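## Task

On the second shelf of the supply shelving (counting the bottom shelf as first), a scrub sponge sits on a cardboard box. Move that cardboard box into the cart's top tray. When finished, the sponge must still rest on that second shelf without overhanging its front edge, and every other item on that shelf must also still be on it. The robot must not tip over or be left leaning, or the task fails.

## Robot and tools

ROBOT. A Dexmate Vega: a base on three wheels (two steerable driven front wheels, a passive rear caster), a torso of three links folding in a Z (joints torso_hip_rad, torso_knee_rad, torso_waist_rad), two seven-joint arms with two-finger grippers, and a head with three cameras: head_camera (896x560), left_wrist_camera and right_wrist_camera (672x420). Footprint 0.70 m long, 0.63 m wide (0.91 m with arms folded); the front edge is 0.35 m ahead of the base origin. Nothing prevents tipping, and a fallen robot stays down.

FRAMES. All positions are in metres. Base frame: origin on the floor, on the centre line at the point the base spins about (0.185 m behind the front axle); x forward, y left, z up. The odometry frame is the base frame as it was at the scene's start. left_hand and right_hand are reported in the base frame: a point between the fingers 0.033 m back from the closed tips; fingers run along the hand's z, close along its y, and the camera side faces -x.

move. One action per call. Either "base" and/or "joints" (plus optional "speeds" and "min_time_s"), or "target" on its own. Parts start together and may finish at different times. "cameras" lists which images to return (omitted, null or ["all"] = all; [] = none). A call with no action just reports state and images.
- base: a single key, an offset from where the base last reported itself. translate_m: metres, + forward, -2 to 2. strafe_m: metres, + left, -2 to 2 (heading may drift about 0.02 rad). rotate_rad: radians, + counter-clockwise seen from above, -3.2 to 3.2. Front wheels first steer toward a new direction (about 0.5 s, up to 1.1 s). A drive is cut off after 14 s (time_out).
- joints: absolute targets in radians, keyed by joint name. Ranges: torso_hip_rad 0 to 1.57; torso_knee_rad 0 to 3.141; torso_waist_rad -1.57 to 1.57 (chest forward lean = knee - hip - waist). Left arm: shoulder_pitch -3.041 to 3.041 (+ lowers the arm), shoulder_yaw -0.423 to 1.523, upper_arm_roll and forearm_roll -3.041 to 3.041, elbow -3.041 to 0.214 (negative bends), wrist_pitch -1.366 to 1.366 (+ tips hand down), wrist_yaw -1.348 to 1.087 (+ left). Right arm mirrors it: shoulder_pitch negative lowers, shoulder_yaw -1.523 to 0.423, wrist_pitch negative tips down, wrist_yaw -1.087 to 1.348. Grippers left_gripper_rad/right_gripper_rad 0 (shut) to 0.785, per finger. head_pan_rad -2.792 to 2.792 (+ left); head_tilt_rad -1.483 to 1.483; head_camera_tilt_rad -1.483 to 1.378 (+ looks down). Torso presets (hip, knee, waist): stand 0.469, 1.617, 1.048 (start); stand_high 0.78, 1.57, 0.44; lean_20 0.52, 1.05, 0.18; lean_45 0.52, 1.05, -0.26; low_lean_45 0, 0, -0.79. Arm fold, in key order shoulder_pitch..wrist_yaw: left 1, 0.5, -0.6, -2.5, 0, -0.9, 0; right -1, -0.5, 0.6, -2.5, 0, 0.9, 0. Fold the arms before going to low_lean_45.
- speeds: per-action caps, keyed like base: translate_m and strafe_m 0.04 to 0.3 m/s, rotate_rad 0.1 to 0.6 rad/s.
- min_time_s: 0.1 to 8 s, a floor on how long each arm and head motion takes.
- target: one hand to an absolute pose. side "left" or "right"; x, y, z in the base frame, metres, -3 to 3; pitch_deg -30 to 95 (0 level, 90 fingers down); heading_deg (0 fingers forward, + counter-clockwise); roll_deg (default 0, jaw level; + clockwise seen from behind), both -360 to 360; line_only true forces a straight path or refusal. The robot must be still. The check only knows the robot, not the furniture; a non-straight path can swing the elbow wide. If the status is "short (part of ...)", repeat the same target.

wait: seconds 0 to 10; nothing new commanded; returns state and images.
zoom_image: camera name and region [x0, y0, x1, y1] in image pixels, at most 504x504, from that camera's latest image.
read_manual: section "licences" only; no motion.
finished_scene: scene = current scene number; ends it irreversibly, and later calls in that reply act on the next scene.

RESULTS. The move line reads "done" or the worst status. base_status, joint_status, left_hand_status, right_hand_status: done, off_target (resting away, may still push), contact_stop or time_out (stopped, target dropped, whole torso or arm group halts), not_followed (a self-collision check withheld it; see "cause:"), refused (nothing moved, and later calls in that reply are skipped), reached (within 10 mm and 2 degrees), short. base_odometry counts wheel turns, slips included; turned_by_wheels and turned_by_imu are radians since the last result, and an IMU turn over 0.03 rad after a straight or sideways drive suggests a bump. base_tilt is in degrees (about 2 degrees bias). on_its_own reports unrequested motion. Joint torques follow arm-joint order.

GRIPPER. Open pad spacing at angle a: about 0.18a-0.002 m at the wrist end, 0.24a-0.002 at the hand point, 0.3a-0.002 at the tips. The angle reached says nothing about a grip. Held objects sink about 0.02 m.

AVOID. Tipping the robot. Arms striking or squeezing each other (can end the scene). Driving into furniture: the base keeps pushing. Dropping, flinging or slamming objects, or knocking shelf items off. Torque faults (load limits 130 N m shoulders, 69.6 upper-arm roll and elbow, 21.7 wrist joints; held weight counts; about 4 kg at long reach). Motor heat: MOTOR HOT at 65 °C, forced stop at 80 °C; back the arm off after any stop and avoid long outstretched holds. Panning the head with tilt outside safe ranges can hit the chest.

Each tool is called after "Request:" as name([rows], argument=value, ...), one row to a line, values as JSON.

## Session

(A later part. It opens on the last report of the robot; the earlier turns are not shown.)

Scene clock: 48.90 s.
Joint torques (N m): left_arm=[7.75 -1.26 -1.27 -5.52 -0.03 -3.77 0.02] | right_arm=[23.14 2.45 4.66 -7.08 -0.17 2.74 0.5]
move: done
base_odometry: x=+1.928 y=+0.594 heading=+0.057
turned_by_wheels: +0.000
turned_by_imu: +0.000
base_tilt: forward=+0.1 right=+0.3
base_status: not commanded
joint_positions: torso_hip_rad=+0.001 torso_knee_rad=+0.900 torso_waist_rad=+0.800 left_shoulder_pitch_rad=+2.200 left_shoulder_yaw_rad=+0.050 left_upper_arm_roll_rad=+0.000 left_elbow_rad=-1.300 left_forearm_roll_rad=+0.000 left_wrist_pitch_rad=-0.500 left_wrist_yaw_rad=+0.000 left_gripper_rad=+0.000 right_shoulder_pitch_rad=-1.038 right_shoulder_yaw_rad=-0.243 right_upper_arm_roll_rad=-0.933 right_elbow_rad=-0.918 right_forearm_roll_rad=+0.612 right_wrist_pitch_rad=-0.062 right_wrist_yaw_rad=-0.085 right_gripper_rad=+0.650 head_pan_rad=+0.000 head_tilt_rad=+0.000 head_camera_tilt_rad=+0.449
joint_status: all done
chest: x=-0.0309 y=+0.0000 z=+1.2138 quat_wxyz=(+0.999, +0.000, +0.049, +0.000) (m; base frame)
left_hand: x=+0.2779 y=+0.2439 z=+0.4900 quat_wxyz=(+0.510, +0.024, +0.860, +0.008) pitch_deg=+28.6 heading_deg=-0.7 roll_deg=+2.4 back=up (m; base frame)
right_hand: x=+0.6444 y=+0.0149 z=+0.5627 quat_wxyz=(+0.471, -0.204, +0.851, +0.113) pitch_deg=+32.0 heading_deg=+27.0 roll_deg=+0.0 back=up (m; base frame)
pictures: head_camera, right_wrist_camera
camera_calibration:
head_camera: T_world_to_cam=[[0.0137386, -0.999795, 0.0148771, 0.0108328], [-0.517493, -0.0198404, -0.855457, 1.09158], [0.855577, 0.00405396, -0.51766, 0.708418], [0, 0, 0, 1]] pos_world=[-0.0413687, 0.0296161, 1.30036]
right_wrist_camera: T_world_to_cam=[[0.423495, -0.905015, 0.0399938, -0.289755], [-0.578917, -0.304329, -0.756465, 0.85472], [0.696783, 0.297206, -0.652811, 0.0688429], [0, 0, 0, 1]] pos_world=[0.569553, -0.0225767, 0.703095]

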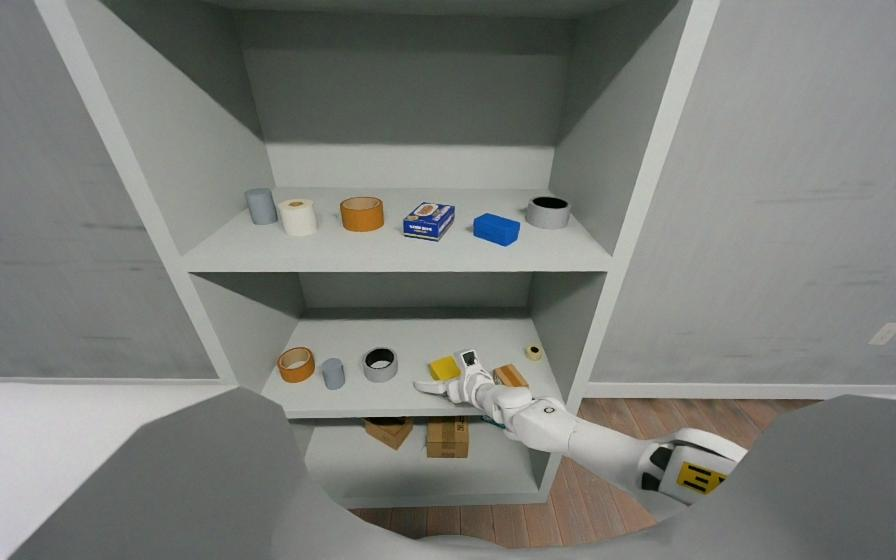

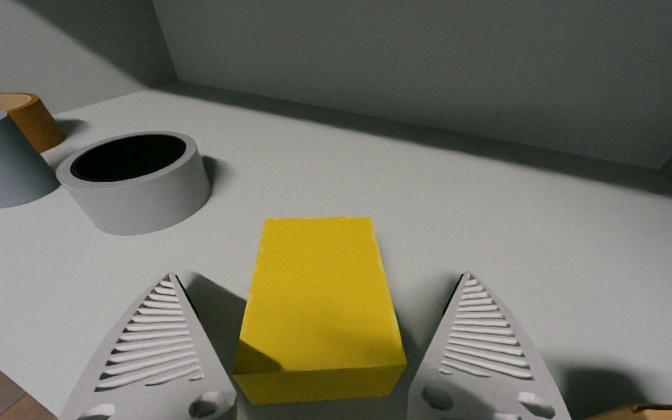

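Request:
move(target={"side":"right","x":0.632,"y":0.01,"z":0.66,"pitch_deg":32,"heading_deg":27,"line_only":true}, cameras=[])

Request:
move(target={"side":"right","x":0.605,"y":-0.16,"z":0.65,"pitch_deg":32,"heading_deg":25,"line_only":true}, cameras=["head_camera","right_wrist_camera"])

Request:
zoom_image(camera="head_camera", region=[400, 300, 600, 440])

Scene clock: 53.70 s.
Joint torques (N m): left_arm=[6.84 -2.41 -1.02 -5.61 -0.08 -3.34 -0.03] | right_arm=[9.58 -1.19 8.22 -11.54 -0.51 2.46 -0.45]
move: done
base_odometry: x=+1.928 y=+0.594 heading=+0.057
turned_by_wheels: +0.000
turned_by_imu: +0.001
base_tilt: forward=+0.2 right=+0.3
base_status: not commanded
joint_positions: torso_hip_rad=+0.001 torso_knee_rad=+0.900 torso_waist_rad=+0.800 left_shoulder_pitch_rad=+2.200 left_shoulder_yaw_rad=+0.050 left_upper_arm_roll_rad=+0.000 left_elbow_rad=-1.300 left_forearm_roll_rad=+0.000 left_wrist_pitch_rad=-0.500 left_wrist_yaw_rad=+0.000 left_gripper_rad=+0.000 right_shoulder_pitch_rad=-1.113 right_shoulder_yaw_rad=-0.479 right_upper_arm_roll_rad=-0.846 right_elbow_rad=-1.534 right_forearm_roll_rad=+0.724 right_wrist_pitch_rad=-0.421 right_wrist_yaw_rad=-0.260 right_gripper_rad=+0.650 head_pan_rad=+0.000 head_tilt_rad=+0.000 head_camera_tilt_rad=+0.449
joint_status: not commanded
chest: x=-0.0309 y=+0.0000 z=+1.2138 quat_wxyz=(+0.999, +0.000, +0.049, +0.000) (m; base frame)
left_hand: x=+0.2779 y=+0.2439 z=+0.4900 quat_wxyz=(+0.510, +0.024, +0.860, +0.008) pitch_deg=+28.6 heading_deg=-0.7 roll_deg=+2.4 back=up (m; base frame)
right_hand: x=+0.6321 y=+0.0100 z=+0.6585 quat_wxyz=(+0.471, -0.204, +0.851, +0.113) pitch_deg=+32.0 heading_deg=+27.0 roll_deg=+0.0 back=up (m; base frame)
right_hand_status: reached (straight line, planned for 2.3 s): 2 mm and 0.0 deg off.
pictures: none
No camera images: "cameras" was empty.

Scene clock: 56.67 s.
Joint torques (N m): left_arm=[7.38 -2.24 -1.15 -6.08 0.03 -3.92 -0.03] | right_arm=[6.99 -7.73 9.24 -9.58 -0.06 3.54 0.31]
move: done
base_odometry: x=+1.928 y=+0.594 heading=+0.057
turned_by_wheels: +0.000
turned_by_imu: +0.001
base_tilt: forward=+0.2 right=+0.2
base_status: not commanded
joint_positions: torso_hip_rad=+0.001 torso_knee_rad=+0.900 torso_waist_rad=+0.800 left_shoulder_pitch_rad=+2.200 left_shoulder_yaw_rad=+0.050 left_upper_arm_roll_rad=+0.000 left_elbow_rad=-1.300 left_forearm_roll_rad=+0.000 left_wrist_pitch_rad=-0.500 left_wrist_yaw_rad=+0.000 left_gripper_rad=+0.000 right_shoulder_pitch_rad=-1.301 right_shoulder_yaw_rad=-0.835 right_upper_arm_roll_rad=-0.686 right_elbow_rad=-1.640 right_forearm_roll_rad=+0.824 right_wrist_pitch_rad=-0.270 right_wrist_yaw_rad=-0.082 right_gripper_rad=+0.650 head_pan_rad=+0.000 head_tilt_rad=+0.000 head_camera_tilt_rad=+0.449
joint_status: not commanded
chest: x=-0.0309 y=+0.0000 z=+1.2138 quat_wxyz=(+0.999, +0.000, +0.049, +0.000) (m; base frame)
left_hand: x=+0.2779 y=+0.2439 z=+0.4900 quat_wxyz=(+0.510, +0.024, +0.860, +0.008) pitch_deg=+28.6 heading_deg=-0.7 roll_deg=+2.4 back=up (m; base frame)
right_hand: x=+0.6053 y=-0.1576 z=+0.6493 quat_wxyz=(+0.473, -0.189, +0.854, +0.105) pitch_deg=+32.1 heading_deg=+25.0 roll_deg=+0.0 back=up (m; base frame)
right_hand_status: reached (straight line, planned for 1.5 s): 3 mm and 0.1 deg off.
pictures: head_camera, right_wrist_camera
camera_calibration:
head_camera: T_world_to_cam=[[0.0137408, -0.999795, 0.0148763, 0.0108339], [-0.517566, -0.0198412, -0.855413, 1.09152], [0.855533, 0.00405455, -0.517733, 0.70851], [0, 0, 0, 1]] pos_world=[-0.041369, 0.0296161, 1.30036]
right_wrist_camera: T_world_to_cam=[[0.391588, -0.919292, 0.039512, -0.415357], [-0.58963, -0.283666, -0.756221, 0.854636], [0.706396, 0.27283, -0.653123, 0.194435], [0, 0, 0, 1]] pos_world=[0.52922, -0.19245, 0.789695]

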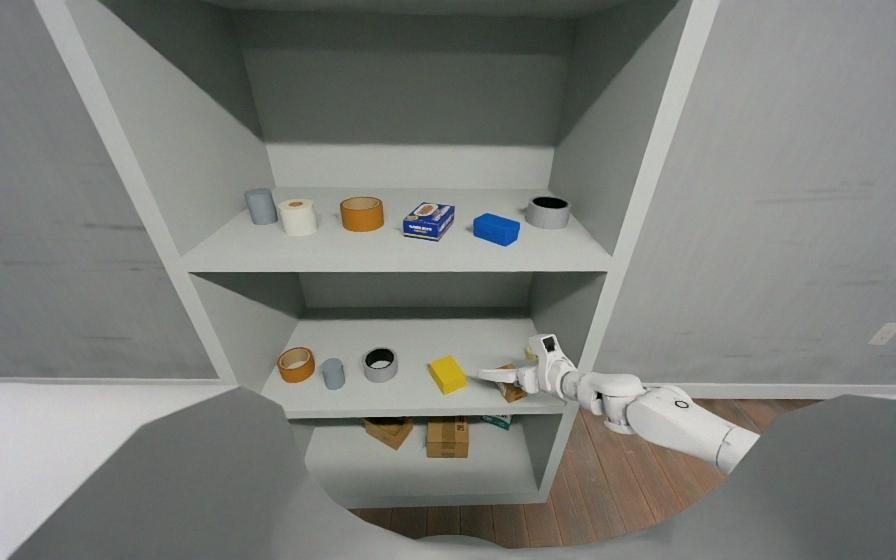

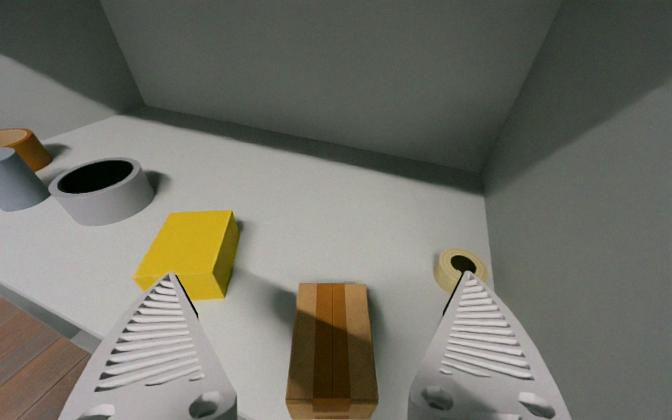

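Scaled by 2.520 from the camera's 896x560 image, which has a finer 960x600 frame.

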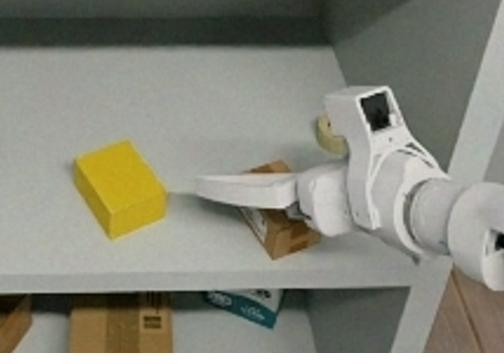

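Request:
move(target={"side":"right","x":0.628,"y":-0.157,"z":0.557,"pitch_deg":32,"heading_deg":23.5,"line_only":true}, cameras=["right_wrist_camera"])

Request:
move(joints={"right_gripper_rad": 0.23}, cameras=["right_wrist_camera"])

Scene clock: 61.13 s.
Joint torques (N m): left_arm=[6.73 -1.29 -1.23 -5.97 -0.01 -3.6 0.24] | right_arm=[20.21 -1.15 2.27 -4.4 -0.26 2.42 0.31]
move: done
base_odometry: x=+1.928 y=+0.594 heading=+0.057
turned_by_wheels: +0.000
turned_by_imu: +0.001
base_tilt: forward=+0.1 right=+0.3
base_status: not commanded
joint_positions: torso_hip_rad=+0.001 torso_knee_rad=+0.900 torso_waist_rad=+0.800 left_shoulder_pitch_rad=+2.200 left_shoulder_yaw_rad=+0.050 left_upper_arm_roll_rad=+0.000 left_elbow_rad=-1.300 left_forearm_roll_rad=+0.000 left_wrist_pitch_rad=-0.500 left_wrist_yaw_rad=+0.000 left_gripper_rad=+0.000 right_shoulder_pitch_rad=-1.185 right_shoulder_yaw_rad=-0.565 right_upper_arm_roll_rad=-0.794 right_elbow_rad=-1.098 right_forearm_roll_rad=+0.685 right_wrist_pitch_rad=-0.013 right_wrist_yaw_rad=+0.052 right_gripper_rad=+0.650 head_pan_rad=+0.000 head_tilt_rad=+0.000 head_camera_tilt_rad=+0.449
joint_status: not commanded
chest: x=-0.0309 y=+0.0000 z=+1.2138 quat_wxyz=(+0.999, +0.000, +0.049, +0.000) (m; base frame)
left_hand: x=+0.2779 y=+0.2439 z=+0.4900 quat_wxyz=(+0.510, +0.024, +0.860, +0.008) pitch_deg=+28.6 heading_deg=-0.7 roll_deg=+2.4 back=up (m; base frame)
right_hand: x=+0.6278 y=-0.1573 z=+0.5575 quat_wxyz=(+0.474, -0.178, +0.856, +0.099) pitch_deg=+32.0 heading_deg=+23.5 roll_deg=+0.0 back=up (m; base frame)
right_hand_status: reached (straight line, planned for 2.0 s): 1 mm and 0.0 deg off.
pictures: right_wrist_camera
camera_calibration:
right_wrist_camera: T_world_to_cam=[[0.36698, -0.929383, 0.0396463, -0.406559], [-0.596362, -0.267764, -0.75674, 0.805601], [0.713917, 0.254065, -0.652513, 0.110566], [0, 0, 0, 1]] pos_world=[0.550694, -0.190229, 0.697894]

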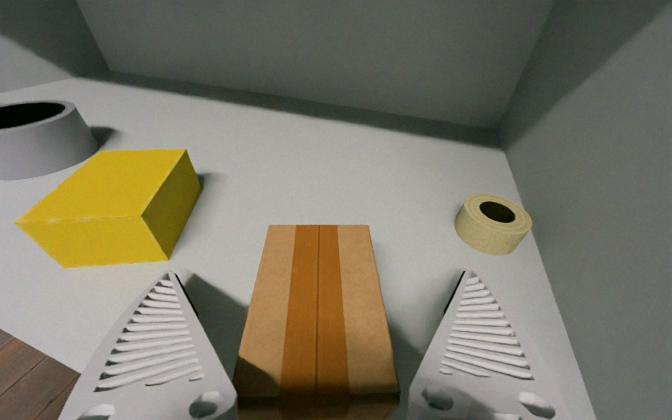

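Scene clock: 62.13 s.
Joint torques (N m): left_arm=[6.87 -0.76 -1.1 -6.25 0.02 -3.08 0.09] | right_arm=[16.87 -3.54 1.46 -0.79 -0.36 0.67 -0.05]
move: done
base_odometry: x=+1.928 y=+0.594 heading=+0.057
turned_by_wheels: +0.000
turned_by_imu: +0.000
base_tilt: forward=+0.2 right=+0.3
base_status: not commanded
joint_positions: torso_hip_rad=+0.001 torso_knee_rad=+0.900 torso_waist_rad=+0.800 left_shoulder_pitch_rad=+2.200 left_shoulder_yaw_rad=+0.050 left_upper_arm_roll_rad=+0.000 left_elbow_rad=-1.300 left_forearm_roll_rad=+0.000 left_wrist_pitch_rad=-0.500 left_wrist_yaw_rad=+0.000 left_gripper_rad=+0.000 right_shoulder_pitch_rad=-1.184 right_shoulder_yaw_rad=-0.563 right_upper_arm_roll_rad=-0.794 right_elbow_rad=-1.093 right_forearm_roll_rad=+0.684 right_wrist_pitch_rad=-0.010 right_wrist_yaw_rad=+0.054 right_gripper_rad=+0.230 head_pan_rad=+0.000 head_tilt_rad=+0.000 head_camera_tilt_rad=+0.449
joint_status: all done
chest: x=-0.0309 y=+0.0000 z=+1.2138 quat_wxyz=(+0.999, +0.000, +0.049, +0.000) (m; base frame)
left_hand: x=+0.2779 y=+0.2439 z=+0.4900 quat_wxyz=(+0.510, +0.024, +0.860, +0.008) pitch_deg=+28.6 heading_deg=-0.7 roll_deg=+2.4 back=up (m; base frame)
right_hand: x=+0.6281 y=-0.1569 z=+0.5574 quat_wxyz=(+0.475, -0.178, +0.856, +0.099) pitch_deg=+32.0 heading_deg=+23.5 roll_deg=+0.0 back=up (m; base frame)
pictures: right_wrist_camera
camera_calibration:
right_wrist_camera: T_world_to_cam=[[0.367262, -0.929273, 0.039619, -0.406461], [-0.595556, -0.267664, -0.757409, 0.80569], [0.714445, 0.254572, -0.651737, 0.109481], [0, 0, 0, 1]] pos_world=[0.550894, -0.18993, 0.697693]

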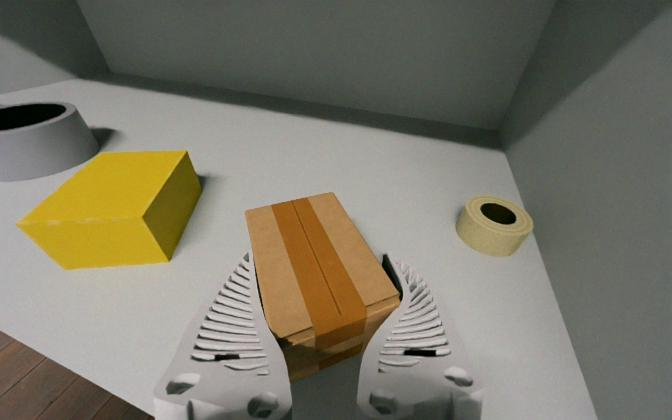

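Request:
move(target={"side":"right","x":0.62,"y":-0.157,"z":0.635,"pitch_deg":32,"heading_deg":23.5,"line_only":true}, cameras=["right_wrist_camera","head_camera"])

Scene clock: 67.33 s.
Joint torques (N m): left_arm=[7.11 -1.19 -1.25 -6.63 0.06 -3.11 -0.02] | right_arm=[10.44 -6.54 8.83 -11.06 -0.24 3.21 -0.4]
move: done
base_odometry: x=+1.928 y=+0.594 heading=+0.057
turned_by_wheels: +0.000
turned_by_imu: +0.001
base_tilt: forward=+0.2 right=+0.3
base_status: not commanded
joint_positions: torso_hip_rad=+0.001 torso_knee_rad=+0.900 torso_waist_rad=+0.800 left_shoulder_pitch_rad=+2.200 left_shoulder_yaw_rad=+0.050 left_upper_arm_roll_rad=+0.000 left_elbow_rad=-1.300 left_forearm_roll_rad=+0.000 left_wrist_pitch_rad=-0.500 left_wrist_yaw_rad=+0.000 left_gripper_rad=+0.000 right_shoulder_pitch_rad=-1.265 right_shoulder_yaw_rad=-0.763 right_upper_arm_roll_rad=-0.707 right_elbow_rad=-1.539 right_forearm_roll_rad=+0.792 right_wrist_pitch_rad=-0.247 right_wrist_yaw_rad=-0.078 right_gripper_rad=+0.230 head_pan_rad=+0.000 head_tilt_rad=+0.000 head_camera_tilt_rad=+0.449
joint_status: not commanded
chest: x=-0.0309 y=+0.0000 z=+1.2138 quat_wxyz=(+0.999, +0.000, +0.049, +0.000) (m; base frame)
left_hand: x=+0.2779 y=+0.2439 z=+0.4900 quat_wxyz=(+0.510, +0.024, +0.860, +0.008) pitch_deg=+28.6 heading_deg=-0.7 roll_deg=+2.4 back=up (m; base frame)
right_hand: x=+0.6200 y=-0.1572 z=+0.6334 quat_wxyz=(+0.474, -0.178, +0.857, +0.099) pitch_deg=+32.0 heading_deg=+23.5 roll_deg=+0.0 back=up (m; base frame)
right_hand_status: reached (straight line, planned for 1.7 s): 2 mm and 0.1 deg off.
pictures: head_camera, right_wrist_camera
camera_calibration:
head_camera: T_world_to_cam=[[0.0137408, -0.999795, 0.0148763, 0.0108339], [-0.517566, -0.0198412, -0.855413, 1.09152], [0.855533, 0.00405455, -0.517733, 0.70851], [0, 0, 0, 1]] pos_world=[-0.041369, 0.0296161, 1.30036]
right_wrist_camera: T_world_to_cam=[[0.36712, -0.929329, 0.0396352, -0.40671], [-0.596619, -0.26795, -0.756471, 0.858445], [0.713631, 0.254069, -0.652825, 0.166026], [0, 0, 0, 1]] pos_world=[0.542995, -0.190129, 0.773895]

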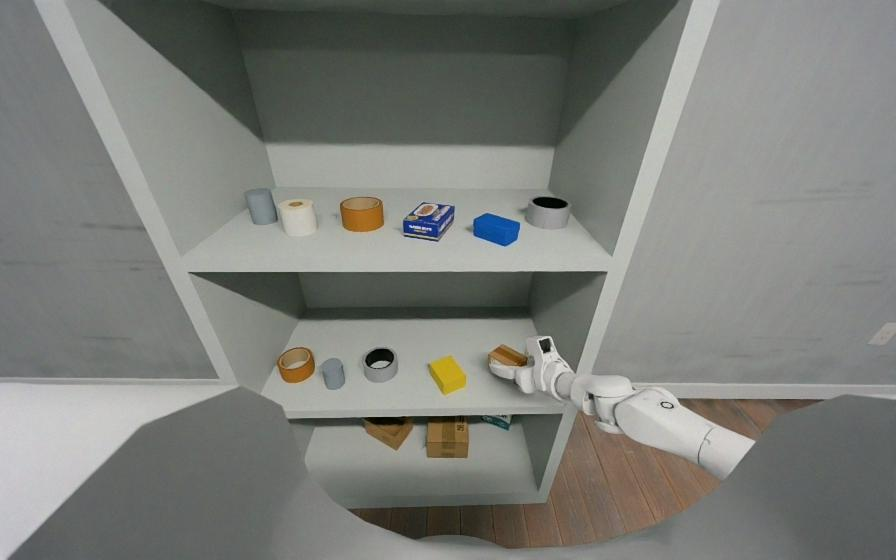

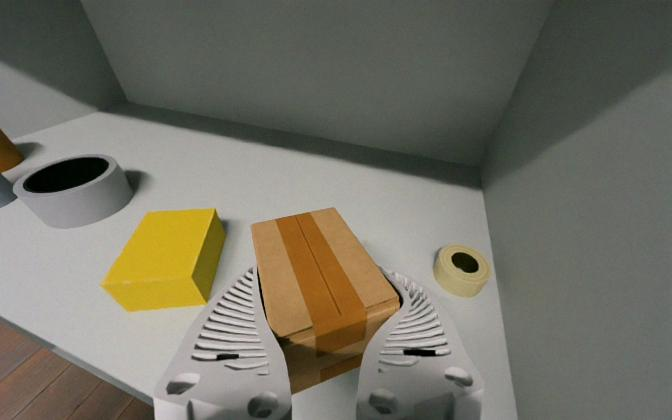

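Request:
move(base={"translate_m": -2.0}, cameras=[])

Request:
move(base={"rotate_rad": -1.63}, joints={"right_shoulder_pitch_rad":-1.188,"right_shoulder_yaw_rad":-1.025,"right_upper_arm_roll_rad":-0.381,"right_elbow_rad":-2.161,"right_forearm_roll_rad":1.352,"right_wrist_pitch_rad":-0.758,"right_wrist_yaw_rad":-0.473,"head_camera_tilt_rad":0.45}, cameras=["head_camera","right_wrist_camera"])

Scene clock: 75.97 s.
Joint torques (N m): left_arm=[7.01 -1.58 -1.39 -5.99 -0.07 -3.19 -0.01] | right_arm=[9.69 -6.78 9.14 -10.53 -0.18 3.33 -0.18]
move: done
base_odometry: x=-0.070 y=+0.492 heading=+0.056
turned_by_wheels: -0.001
turned_by_imu: +0.012
base_tilt: forward=+0.2 right=+0.3
base_status: done
joint_positions: torso_hip_rad=+0.001 torso_knee_rad=+0.900 torso_waist_rad=+0.800 left_shoulder_pitch_rad=+2.200 left_shoulder_yaw_rad=+0.050 left_upper_arm_roll_rad=+0.000 left_elbow_rad=-1.300 left_forearm_roll_rad=+0.000 left_wrist_pitch_rad=-0.500 left_wrist_yaw_rad=+0.000 left_gripper_rad=+0.000 right_shoulder_pitch_rad=-1.266 right_shoulder_yaw_rad=-0.766 right_upper_arm_roll_rad=-0.706 right_elbow_rad=-1.545 right_forearm_roll_rad=+0.793 right_wrist_pitch_rad=-0.250 right_wrist_yaw_rad=-0.079 right_gripper_rad=+0.230 head_pan_rad=+0.000 head_tilt_rad=+0.000 head_camera_tilt_rad=+0.449
joint_status: not commanded
chest: x=-0.0308 y=+0.0000 z=+1.2138 quat_wxyz=(+0.999, +0.000, +0.050, +0.000) (m; base frame)
left_hand: x=+0.2779 y=+0.2439 z=+0.4900 quat_wxyz=(+0.510, +0.024, +0.860, +0.008) pitch_deg=+28.6 heading_deg=-0.7 roll_deg=+2.4 back=up (m; base frame)
right_hand: x=+0.6197 y=-0.1570 z=+0.6344 quat_wxyz=(+0.474, -0.178, +0.857, +0.099) pitch_deg=+32.1 heading_deg=+23.5 roll_deg=+0.0 back=up (m; base frame)
pictures: none
No camera images: "cameras" was empty.

Scene clock: 80.23 s.
Joint torques (N m): left_arm=[5.78 -1.09 -1.23 -6.04 0.04 -3.7 0.12] | right_arm=[19.62 -5.77 11.22 -9 -0.59 2.78 -0.14]
move: done
base_odometry: x=-0.070 y=+0.492 heading=-1.573
turned_by_wheels: -1.628
turned_by_imu: -1.584
base_tilt: forward=+0.1 right=+0.3
base_status: done
joint_positions: torso_hip_rad=+0.001 torso_knee_rad=+0.900 torso_waist_rad=+0.800 left_shoulder_pitch_rad=+2.200 left_shoulder_yaw_rad=+0.050 left_upper_arm_roll_rad=+0.000 left_elbow_rad=-1.300 left_forearm_roll_rad=+0.000 left_wrist_pitch_rad=-0.500 left_wrist_yaw_rad=+0.000 left_gripper_rad=+0.000 right_shoulder_pitch_rad=-1.189 right_shoulder_yaw_rad=-1.024 right_upper_arm_roll_rad=-0.383 right_elbow_rad=-2.159 right_forearm_roll_rad=+1.350 right_wrist_pitch_rad=-0.757 right_wrist_yaw_rad=-0.472 right_gripper_rad=+0.230 head_pan_rad=+0.000 head_tilt_rad=+0.000 head_camera_tilt_rad=+0.449
joint_status: all done
chest: x=-0.0308 y=+0.0000 z=+1.2138 quat_wxyz=(+0.999, +0.000, +0.050, +0.000) (m; base frame)
left_hand: x=+0.2779 y=+0.2439 z=+0.4899 quat_wxyz=(+0.510, +0.024, +0.860, +0.008) pitch_deg=+28.6 heading_deg=-0.7 roll_deg=+2.4 back=up (m; base frame)
right_hand: x=+0.6155 y=-0.1573 z=+0.8666 quat_wxyz=(+0.476, -0.159, +0.860, +0.088) pitch_deg=+32.1 heading_deg=+21.0 roll_deg=+0.0 back=up (m; base frame)
pictures: head_camera, right_wrist_camera
camera_calibration:
head_camera: T_world_to_cam=[[0.0137418, -0.999795, 0.0148735, 0.0108363], [-0.517684, -0.0198399, -0.855342, 1.09147], [0.855462, 0.00405418, -0.51785, 0.708575], [0, 0, 0, 1]] pos_world=[-0.0412696, 0.0296161, 1.30036]
right_wrist_camera: T_world_to_cam=[[0.326029, -0.944531, 0.0395666, -0.39144], [-0.608464, -0.24169, -0.755882, 1.043], [0.723517, 0.222364, -0.653511, 0.310971], [0, 0, 0, 1]] pos_world=[0.537256, -0.186793, 1.0071]

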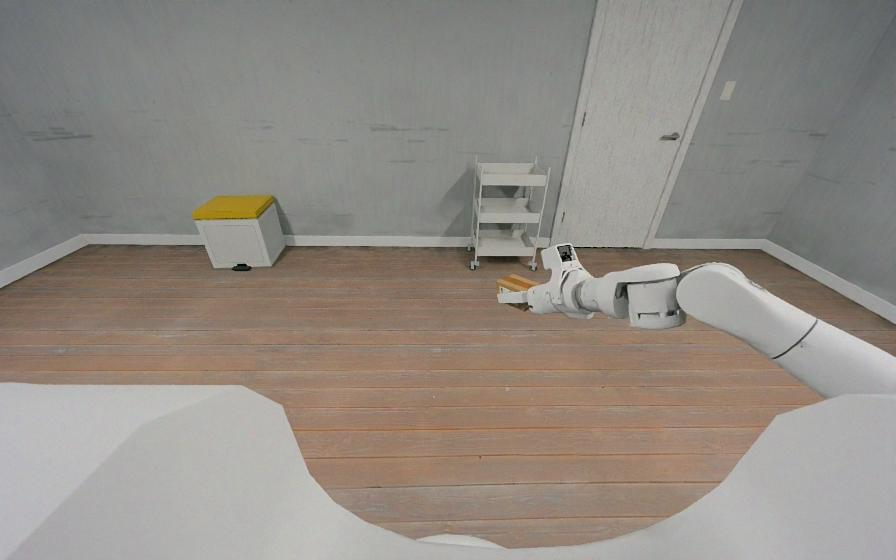

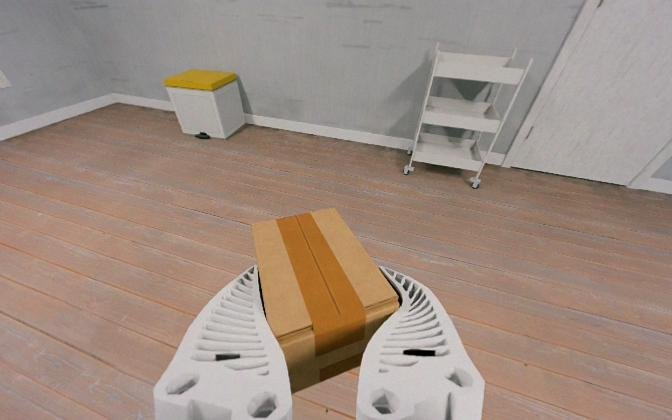

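Request:
move(base={"strafe_m": -0.26}, cameras=[])

Request:
move(base={"translate_m": 1.42}, joints={"head_camera_tilt_rad": 0.6}, cameras=["head_camera","right_wrist_camera"])

Scene clock: 83.77 s.
Joint torques (N m): left_arm=[7.14 -1.04 -0.66 -6.49 -0.04 -2.79 0.09] | right_arm=[21.21 -4.94 12.22 -7.83 -0.68 3.25 -0.16]
move: done
base_odometry: x=-0.330 y=+0.493 heading=-1.574
turned_by_wheels: -0.002
turned_by_imu: -0.002
base_tilt: forward=+0.1 right=+0.3
base_status: done
joint_positions: torso_hip_rad=+0.001 torso_knee_rad=+0.900 torso_waist_rad=+0.800 left_shoulder_pitch_rad=+2.200 left_shoulder_yaw_rad=+0.050 left_upper_arm_roll_rad=+0.000 left_elbow_rad=-1.300 left_forearm_roll_rad=+0.000 left_wrist_pitch_rad=-0.500 left_wrist_yaw_rad=+0.000 left_gripper_rad=+0.000 right_shoulder_pitch_rad=-1.188 right_shoulder_yaw_rad=-1.025 right_upper_arm_roll_rad=-0.382 right_elbow_rad=-2.161 right_forearm_roll_rad=+1.352 right_wrist_pitch_rad=-0.758 right_wrist_yaw_rad=-0.473 right_gripper_rad=+0.230 head_pan_rad=+0.000 head_tilt_rad=+0.000 head_camera_tilt_rad=+0.449
joint_status: not commanded
chest: x=-0.0308 y=+0.0000 z=+1.2138 quat_wxyz=(+0.999, +0.000, +0.050, +0.000) (m; base frame)
left_hand: x=+0.2779 y=+0.2440 z=+0.4899 quat_wxyz=(+0.510, +0.024, +0.860, +0.008) pitch_deg=+28.6 heading_deg=-0.7 roll_deg=+2.4 back=up (m; base frame)
right_hand: x=+0.6152 y=-0.1572 z=+0.8673 quat_wxyz=(+0.476, -0.160, +0.860, +0.088) pitch_deg=+32.1 heading_deg=+21.0 roll_deg=+0.0 back=up (m; base frame)
pictures: none
No camera images: "cameras" was empty.

Scene clock: 90.60 s.
Joint torques (N m): left_arm=[6.66 -1.59 -0.71 -6.21 -0.12 -3.09 0.09] | right_arm=[20.42 -5.65 10.82 -8.07 -0.35 3.16 -0.22]
move: done
base_odometry: x=-0.337 y=-0.927 heading=-1.573
turned_by_wheels: +0.001
turned_by_imu: -0.004
base_tilt: forward=+0.1 right=+0.2
base_status: done
joint_positions: torso_hip_rad=+0.001 torso_knee_rad=+0.900 torso_waist_rad=+0.800 left_shoulder_pitch_rad=+2.200 left_shoulder_yaw_rad=+0.050 left_upper_arm_roll_rad=+0.000 left_elbow_rad=-1.300 left_forearm_roll_rad=+0.000 left_wrist_pitch_rad=-0.500 left_wrist_yaw_rad=+0.000 left_gripper_rad=+0.000 right_shoulder_pitch_rad=-1.188 right_shoulder_yaw_rad=-1.025 right_upper_arm_roll_rad=-0.382 right_elbow_rad=-2.161 right_forearm_roll_rad=+1.352 right_wrist_pitch_rad=-0.758 right_wrist_yaw_rad=-0.473 right_gripper_rad=+0.230 head_pan_rad=+0.000 head_tilt_rad=+0.000 head_camera_tilt_rad=+0.599
joint_status: all done
chest: x=-0.0307 y=+0.0000 z=+1.2138 quat_wxyz=(+0.999, +0.000, +0.050, +0.000) (m; base frame)
left_hand: x=+0.2778 y=+0.2440 z=+0.4899 quat_wxyz=(+0.510, +0.024, +0.860, +0.008) pitch_deg=+28.6 heading_deg=-0.7 roll_deg=+2.4 back=up (m; base frame)
right_hand: x=+0.6152 y=-0.1572 z=+0.8673 quat_wxyz=(+0.476, -0.160, +0.860, +0.088) pitch_deg=+32.1 heading_deg=+21.0 roll_deg=+0.0 back=up (m; base frame)
pictures: head_camera, right_wrist_camera
camera_calibration:
head_camera: T_world_to_cam=[[0.0158101, -0.999795, 0.0126534, 0.0138795], [-0.639693, -0.0198402, -0.768374, 0.968276], [0.768468, 0.00405374, -0.639876, 0.856342], [0, 0, 0, 1]] pos_world=[-0.0388908, 0.0296161, 1.29177]
right_wrist_camera: T_world_to_cam=[[0.326585, -0.944299, 0.0405126, -0.392389], [-0.608291, -0.242797, -0.755666, 1.04288], [0.723411, 0.222146, -0.653703, 0.31181], [0, 0, 0, 1]] pos_world=[0.536956, -0.186592, 1.0078]

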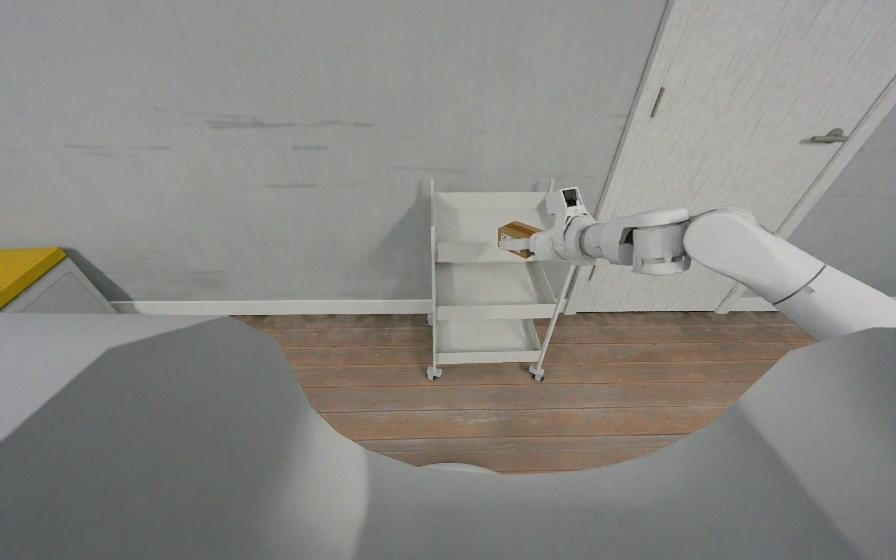

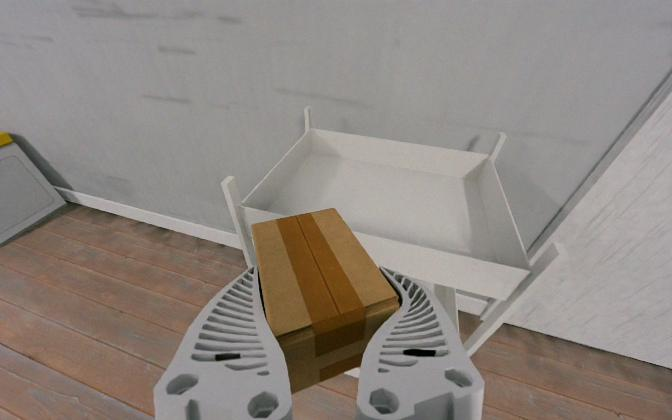

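Request:
move(base={"translate_m": 0.31}, cameras=[])

Request:
move(target={"side":"right","x":0.63,"y":-0.157,"z":0.705,"pitch_deg":32,"heading_deg":21,"line_only":true}, cameras=["head_camera","right_wrist_camera"])

Request:
zoom_image(camera="head_camera", region=[420, 220, 620, 380])

Scene clock: 93.63 s.
Joint torques (N m): left_arm=[6.61 -0.8 -0.57 -5.87 0 -3.4 0.12] | right_arm=[19.1 -4.99 11.7 -7.38 -0.48 2.76 0.23]
move: done
base_odometry: x=-0.338 y=-1.237 heading=-1.573
turned_by_wheels: +0.001
turned_by_imu: +0.000
base_tilt: forward=+0.1 right=+0.4
base_status: done
joint_positions: torso_hip_rad=+0.001 torso_knee_rad=+0.900 torso_waist_rad=+0.800 left_shoulder_pitch_rad=+2.200 left_shoulder_yaw_rad=+0.050 left_upper_arm_roll_rad=+0.000 left_elbow_rad=-1.300 left_forearm_roll_rad=+0.000 left_wrist_pitch_rad=-0.500 left_wrist_yaw_rad=+0.000 left_gripper_rad=+0.000 right_shoulder_pitch_rad=-1.188 right_shoulder_yaw_rad=-1.025 right_upper_arm_roll_rad=-0.382 right_elbow_rad=-2.161 right_forearm_roll_rad=+1.352 right_wrist_pitch_rad=-0.758 right_wrist_yaw_rad=-0.473 right_gripper_rad=+0.230 head_pan_rad=+0.000 head_tilt_rad=+0.000 head_camera_tilt_rad=+0.599
joint_status: not commanded
chest: x=-0.0307 y=+0.0000 z=+1.2138 quat_wxyz=(+0.999, +0.000, +0.050, +0.000) (m; base frame)
left_hand: x=+0.2778 y=+0.2440 z=+0.4899 quat_wxyz=(+0.510, +0.024, +0.860, +0.008) pitch_deg=+28.6 heading_deg=-0.7 roll_deg=+2.4 back=up (m; base frame)
right_hand: x=+0.6152 y=-0.1572 z=+0.8672 quat_wxyz=(+0.476, -0.160, +0.860, +0.088) pitch_deg=+32.1 heading_deg=+21.0 roll_deg=+0.0 back=up (m; base frame)
pictures: none
No camera images: "cameras" was empty.

Scene clock: 96.90 s.
Joint torques (N m): left_arm=[6.7 -0.25 -0.46 -5.61 -0.06 -3 0.12] | right_arm=[9.42 -2.25 5.34 -5.58 -0.5 2.79 0.18]
move: done
base_odometry: x=-0.338 y=-1.237 heading=-1.573
turned_by_wheels: +0.000
turned_by_imu: +0.001
base_tilt: forward=+0.1 right=+0.4
base_status: not commanded
joint_positions: torso_hip_rad=+0.001 torso_knee_rad=+0.900 torso_waist_rad=+0.800 left_shoulder_pitch_rad=+2.200 left_shoulder_yaw_rad=+0.050 left_upper_arm_roll_rad=+0.000 left_elbow_rad=-1.300 left_forearm_roll_rad=+0.000 left_wrist_pitch_rad=-0.500 left_wrist_yaw_rad=+0.000 left_gripper_rad=+0.000 right_shoulder_pitch_rad=-1.247 right_shoulder_yaw_rad=-0.858 right_upper_arm_roll_rad=-0.639 right_elbow_rad=-1.788 right_forearm_roll_rad=+0.943 right_wrist_pitch_rad=-0.427 right_wrist_yaw_rad=-0.233 right_gripper_rad=+0.230 head_pan_rad=+0.000 head_tilt_rad=+0.000 head_camera_tilt_rad=+0.599
joint_status: not commanded
chest: x=-0.0307 y=+0.0000 z=+1.2138 quat_wxyz=(+0.999, +0.000, +0.050, +0.000) (m; base frame)
left_hand: x=+0.2778 y=+0.2440 z=+0.4899 quat_wxyz=(+0.510, +0.024, +0.860, +0.008) pitch_deg=+28.6 heading_deg=-0.7 roll_deg=+2.4 back=up (m; base frame)
right_hand: x=+0.6302 y=-0.1574 z=+0.7070 quat_wxyz=(+0.477, -0.159, +0.860, +0.088) pitch_deg=+32.0 heading_deg=+21.0 roll_deg=+0.0 back=up (m; base frame)
right_hand_status: reached (straight line, planned for 1.8 s): 2 mm and 0.1 deg off.
pictures: head_camera, right_wrist_camera
camera_calibration:
head_camera: T_world_to_cam=[[0.0158101, -0.999795, 0.0126534, 0.0138795], [-0.639693, -0.0198402, -0.768374, 0.968276], [0.768468, 0.00405374, -0.639876, 0.856342], [0, 0, 0, 1]] pos_world=[-0.0388908, 0.0296161, 1.29177]
right_wrist_camera: T_world_to_cam=[[0.325404, -0.944756, 0.0393498, -0.38946], [-0.607615, -0.240805, -0.756846, 0.931672], [0.724511, 0.222371, -0.652407, 0.194719], [0, 0, 0, 1]] pos_world=[0.551754, -0.186893, 0.847494]

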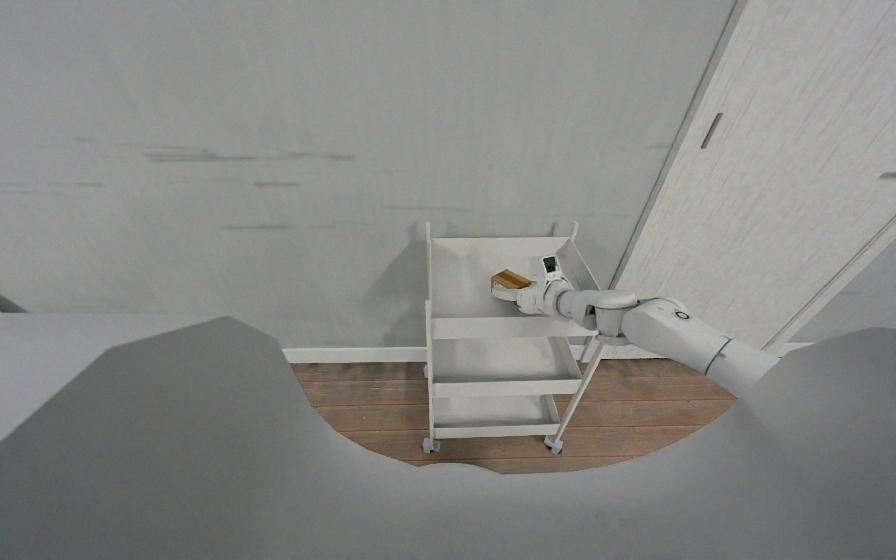

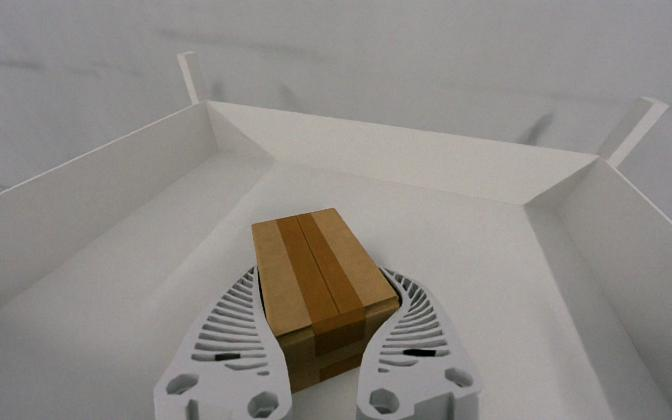

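Scaled by 2.520 from the camera's 896x560 image, which has a finer 960x600 frame.

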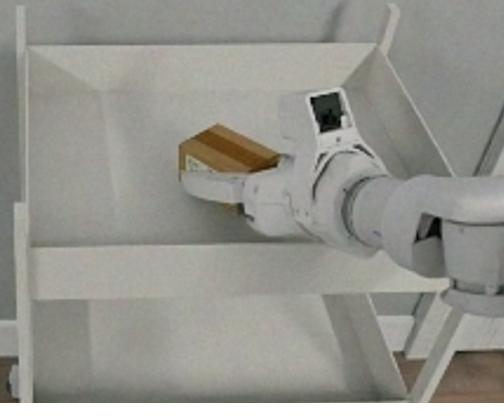

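Lower in small steps.

Request:
move(target={"side":"right","x":0.63,"y":-0.157,"z":0.688,"pitch_deg":32,"heading_deg":21,"line_only":true}, cameras=["right_wrist_camera"])

Scene clock: 98.53 s.
Joint torques (N m): left_arm=[7.44 0.51 -0.59 -6.06 -0.1 -3.07 0.18] | right_arm=[-0.34 -0.7 -3.48 3.29 0.32 -3.62 0.71]
move: done
base_odometry: x=-0.338 y=-1.237 heading=-1.573
turned_by_wheels: +0.000
turned_by_imu: +0.000
base_tilt: forward=+0.2 right=+0.3
base_status: not commanded
joint_positions: torso_hip_rad=+0.001 torso_knee_rad=+0.900 torso_waist_rad=+0.800 left_shoulder_pitch_rad=+2.200 left_shoulder_yaw_rad=+0.050 left_upper_arm_roll_rad=+0.000 left_elbow_rad=-1.300 left_forearm_roll_rad=+0.000 left_wrist_pitch_rad=-0.500 left_wrist_yaw_rad=+0.000 left_gripper_rad=+0.000 right_shoulder_pitch_rad=-1.248 right_shoulder_yaw_rad=-0.835 right_upper_arm_roll_rad=-0.661 right_elbow_rad=-1.735 right_forearm_roll_rad=+0.910 right_wrist_pitch_rad=-0.386 right_wrist_yaw_rad=-0.212 right_gripper_rad=+0.230 head_pan_rad=+0.000 head_tilt_rad=+0.000 head_camera_tilt_rad=+0.599
joint_status: not commanded
chest: x=-0.0309 y=+0.0000 z=+1.2138 quat_wxyz=(+0.999, +0.000, +0.049, +0.000) (m; base frame)
left_hand: x=+0.2779 y=+0.2440 z=+0.4900 quat_wxyz=(+0.510, +0.024, +0.860, +0.008) pitch_deg=+28.6 heading_deg=-0.7 roll_deg=+2.4 back=up (m; base frame)
right_hand: x=+0.6310 y=-0.1571 z=+0.6918 quat_wxyz=(+0.478, -0.159, +0.859, +0.088) pitch_deg=+31.8 heading_deg=+20.9 roll_deg=+0.0 back=up (m; base frame)
right_hand_status: reached (straight line, planned for 0.5 s): 4 mm and 0.2 deg off.
pictures: right_wrist_camera
camera_calibration:
right_wrist_camera: T_world_to_cam=[[0.325665, -0.944635, 0.0400984, -0.389593], [-0.604757, -0.240716, -0.75916, 0.92043], [0.726782, 0.222982, -0.649667, 0.180884], [0, 0, 0, 1]] pos_world=[0.55205, -0.186794, 0.831891]

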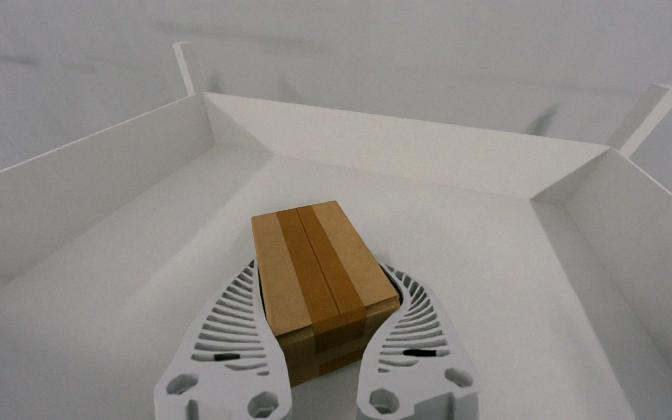

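Request:
move(joints={"right_gripper_rad": 0.6}, cameras=["right_wrist_camera"])

Request:
move(target={"side":"right","x":0.615,"y":-0.165,"z":0.775,"pitch_deg":32,"heading_deg":21,"line_only":true}, cameras=["right_wrist_camera"])

Scene clock: 99.87 s.
Joint torques (N m): left_arm=[5.81 0.14 -0.47 -5.93 -0.07 -3.63 0.06] | right_arm=[-2.61 -1.95 -6.35 7.52 0.46 -5.18 0.53]
move: done
base_odometry: x=-0.338 y=-1.237 heading=-1.573
turned_by_wheels: +0.000
turned_by_imu: +0.000
base_tilt: forward=+0.1 right=+0.3
base_status: not commanded
joint_positions: torso_hip_rad=+0.001 torso_knee_rad=+0.900 torso_waist_rad=+0.800 left_shoulder_pitch_rad=+2.200 left_shoulder_yaw_rad=+0.050 left_upper_arm_roll_rad=+0.000 left_elbow_rad=-1.300 left_forearm_roll_rad=+0.000 left_wrist_pitch_rad=-0.500 left_wrist_yaw_rad=+0.000 left_gripper_rad=+0.000 right_shoulder_pitch_rad=-1.248 right_shoulder_yaw_rad=-0.832 right_upper_arm_roll_rad=-0.663 right_elbow_rad=-1.730 right_forearm_roll_rad=+0.906 right_wrist_pitch_rad=-0.382 right_wrist_yaw_rad=-0.209 right_gripper_rad=+0.600 head_pan_rad=+0.000 head_tilt_rad=+0.000 head_camera_tilt_rad=+0.599
joint_status: all done
chest: x=-0.0311 y=+0.0000 z=+1.2138 quat_wxyz=(+0.999, +0.000, +0.049, +0.000) (m; base frame)
left_hand: x=+0.2779 y=+0.2440 z=+0.4901 quat_wxyz=(+0.510, +0.024, +0.860, +0.008) pitch_deg=+28.6 heading_deg=-0.7 roll_deg=+2.4 back=up (m; base frame)
right_hand: x=+0.6312 y=-0.1570 z=+0.6907 quat_wxyz=(+0.479, -0.159, +0.859, +0.088) pitch_deg=+31.7 heading_deg=+21.0 roll_deg=+0.0 back=up (m; base frame)
pictures: right_wrist_camera
camera_calibration:
right_wrist_camera: T_world_to_cam=[[0.325781, -0.944593, 0.0401265, -0.38953], [-0.603751, -0.240514, -0.760025, 0.919742], [0.727566, 0.223375, -0.648654, 0.178881], [0, 0, 0, 1]] pos_world=[0.552049, -0.186695, 0.830689]

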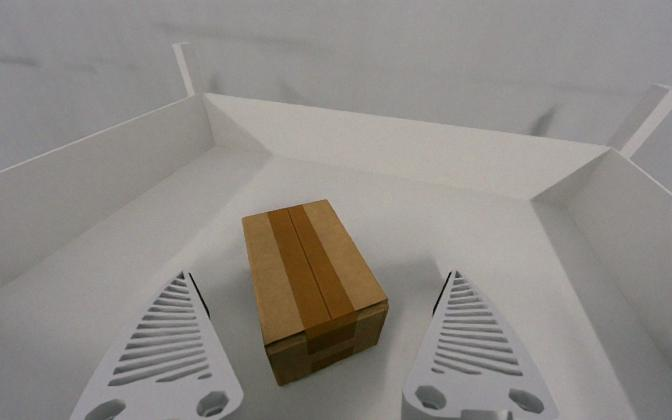

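Scene clock: 102.53 s.
Joint torques (N m): left_arm=[6.47 -0.11 -0.87 -5.84 -0.05 -3.31 0.05] | right_arm=[9.13 -6.16 11.41 -10.71 -0.17 2.49 -0.34]
move: done
base_odometry: x=-0.338 y=-1.237 heading=-1.573
turned_by_wheels: +0.000
turned_by_imu: +0.001
base_tilt: forward=+0.1 right=+0.3
base_status: not commanded
joint_positions: torso_hip_rad=+0.001 torso_knee_rad=+0.900 torso_waist_rad=+0.800 left_shoulder_pitch_rad=+2.200 left_shoulder_yaw_rad=+0.050 left_upper_arm_roll_rad=+0.000 left_elbow_rad=-1.300 left_forearm_roll_rad=+0.000 left_wrist_pitch_rad=-0.500 left_wrist_yaw_rad=+0.000 left_gripper_rad=+0.000 right_shoulder_pitch_rad=-1.282 right_shoulder_yaw_rad=-0.980 right_upper_arm_roll_rad=-0.514 right_elbow_rad=-2.002 right_forearm_roll_rad=+1.101 right_wrist_pitch_rad=-0.550 right_wrist_yaw_rad=-0.321 right_gripper_rad=+0.600 head_pan_rad=+0.000 head_tilt_rad=+0.000 head_camera_tilt_rad=+0.599
joint_status: not commanded
chest: x=-0.0309 y=+0.0000 z=+1.2138 quat_wxyz=(+0.999, +0.000, +0.049, +0.000) (m; base frame)
left_hand: x=+0.2778 y=+0.2440 z=+0.4900 quat_wxyz=(+0.510, +0.024, +0.860, +0.008) pitch_deg=+28.6 heading_deg=-0.7 roll_deg=+2.4 back=up (m; base frame)
right_hand: x=+0.6155 y=-0.1651 z=+0.7726 quat_wxyz=(+0.476, -0.159, +0.860, +0.088) pitch_deg=+32.1 heading_deg=+21.0 roll_deg=+0.0 back=up (m; base frame)
right_hand_status: reached (straight line, planned for 1.2 s): 2 mm and 0.1 deg off.
pictures: right_wrist_camera
camera_calibration:
right_wrist_camera: T_world_to_cam=[[0.325927, -0.944581, 0.0392317, -0.394705], [-0.608013, -0.24121, -0.756398, 0.970322], [0.723942, 0.222677, -0.652934, 0.250653], [0, 0, 0, 1]] pos_world=[0.537155, -0.194593, 0.913095]

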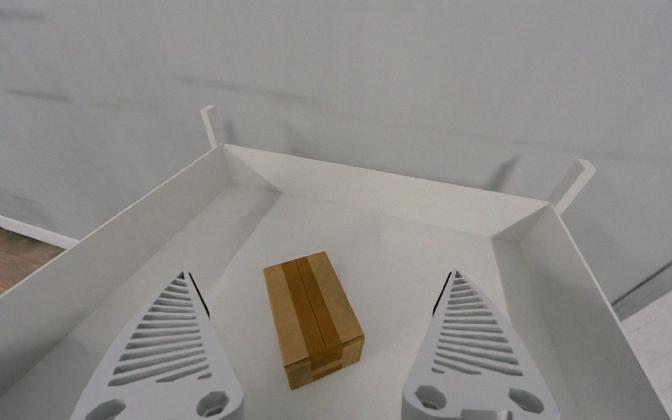

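Request:
finished_scene(scene=2)

The scene is finished: the task was done.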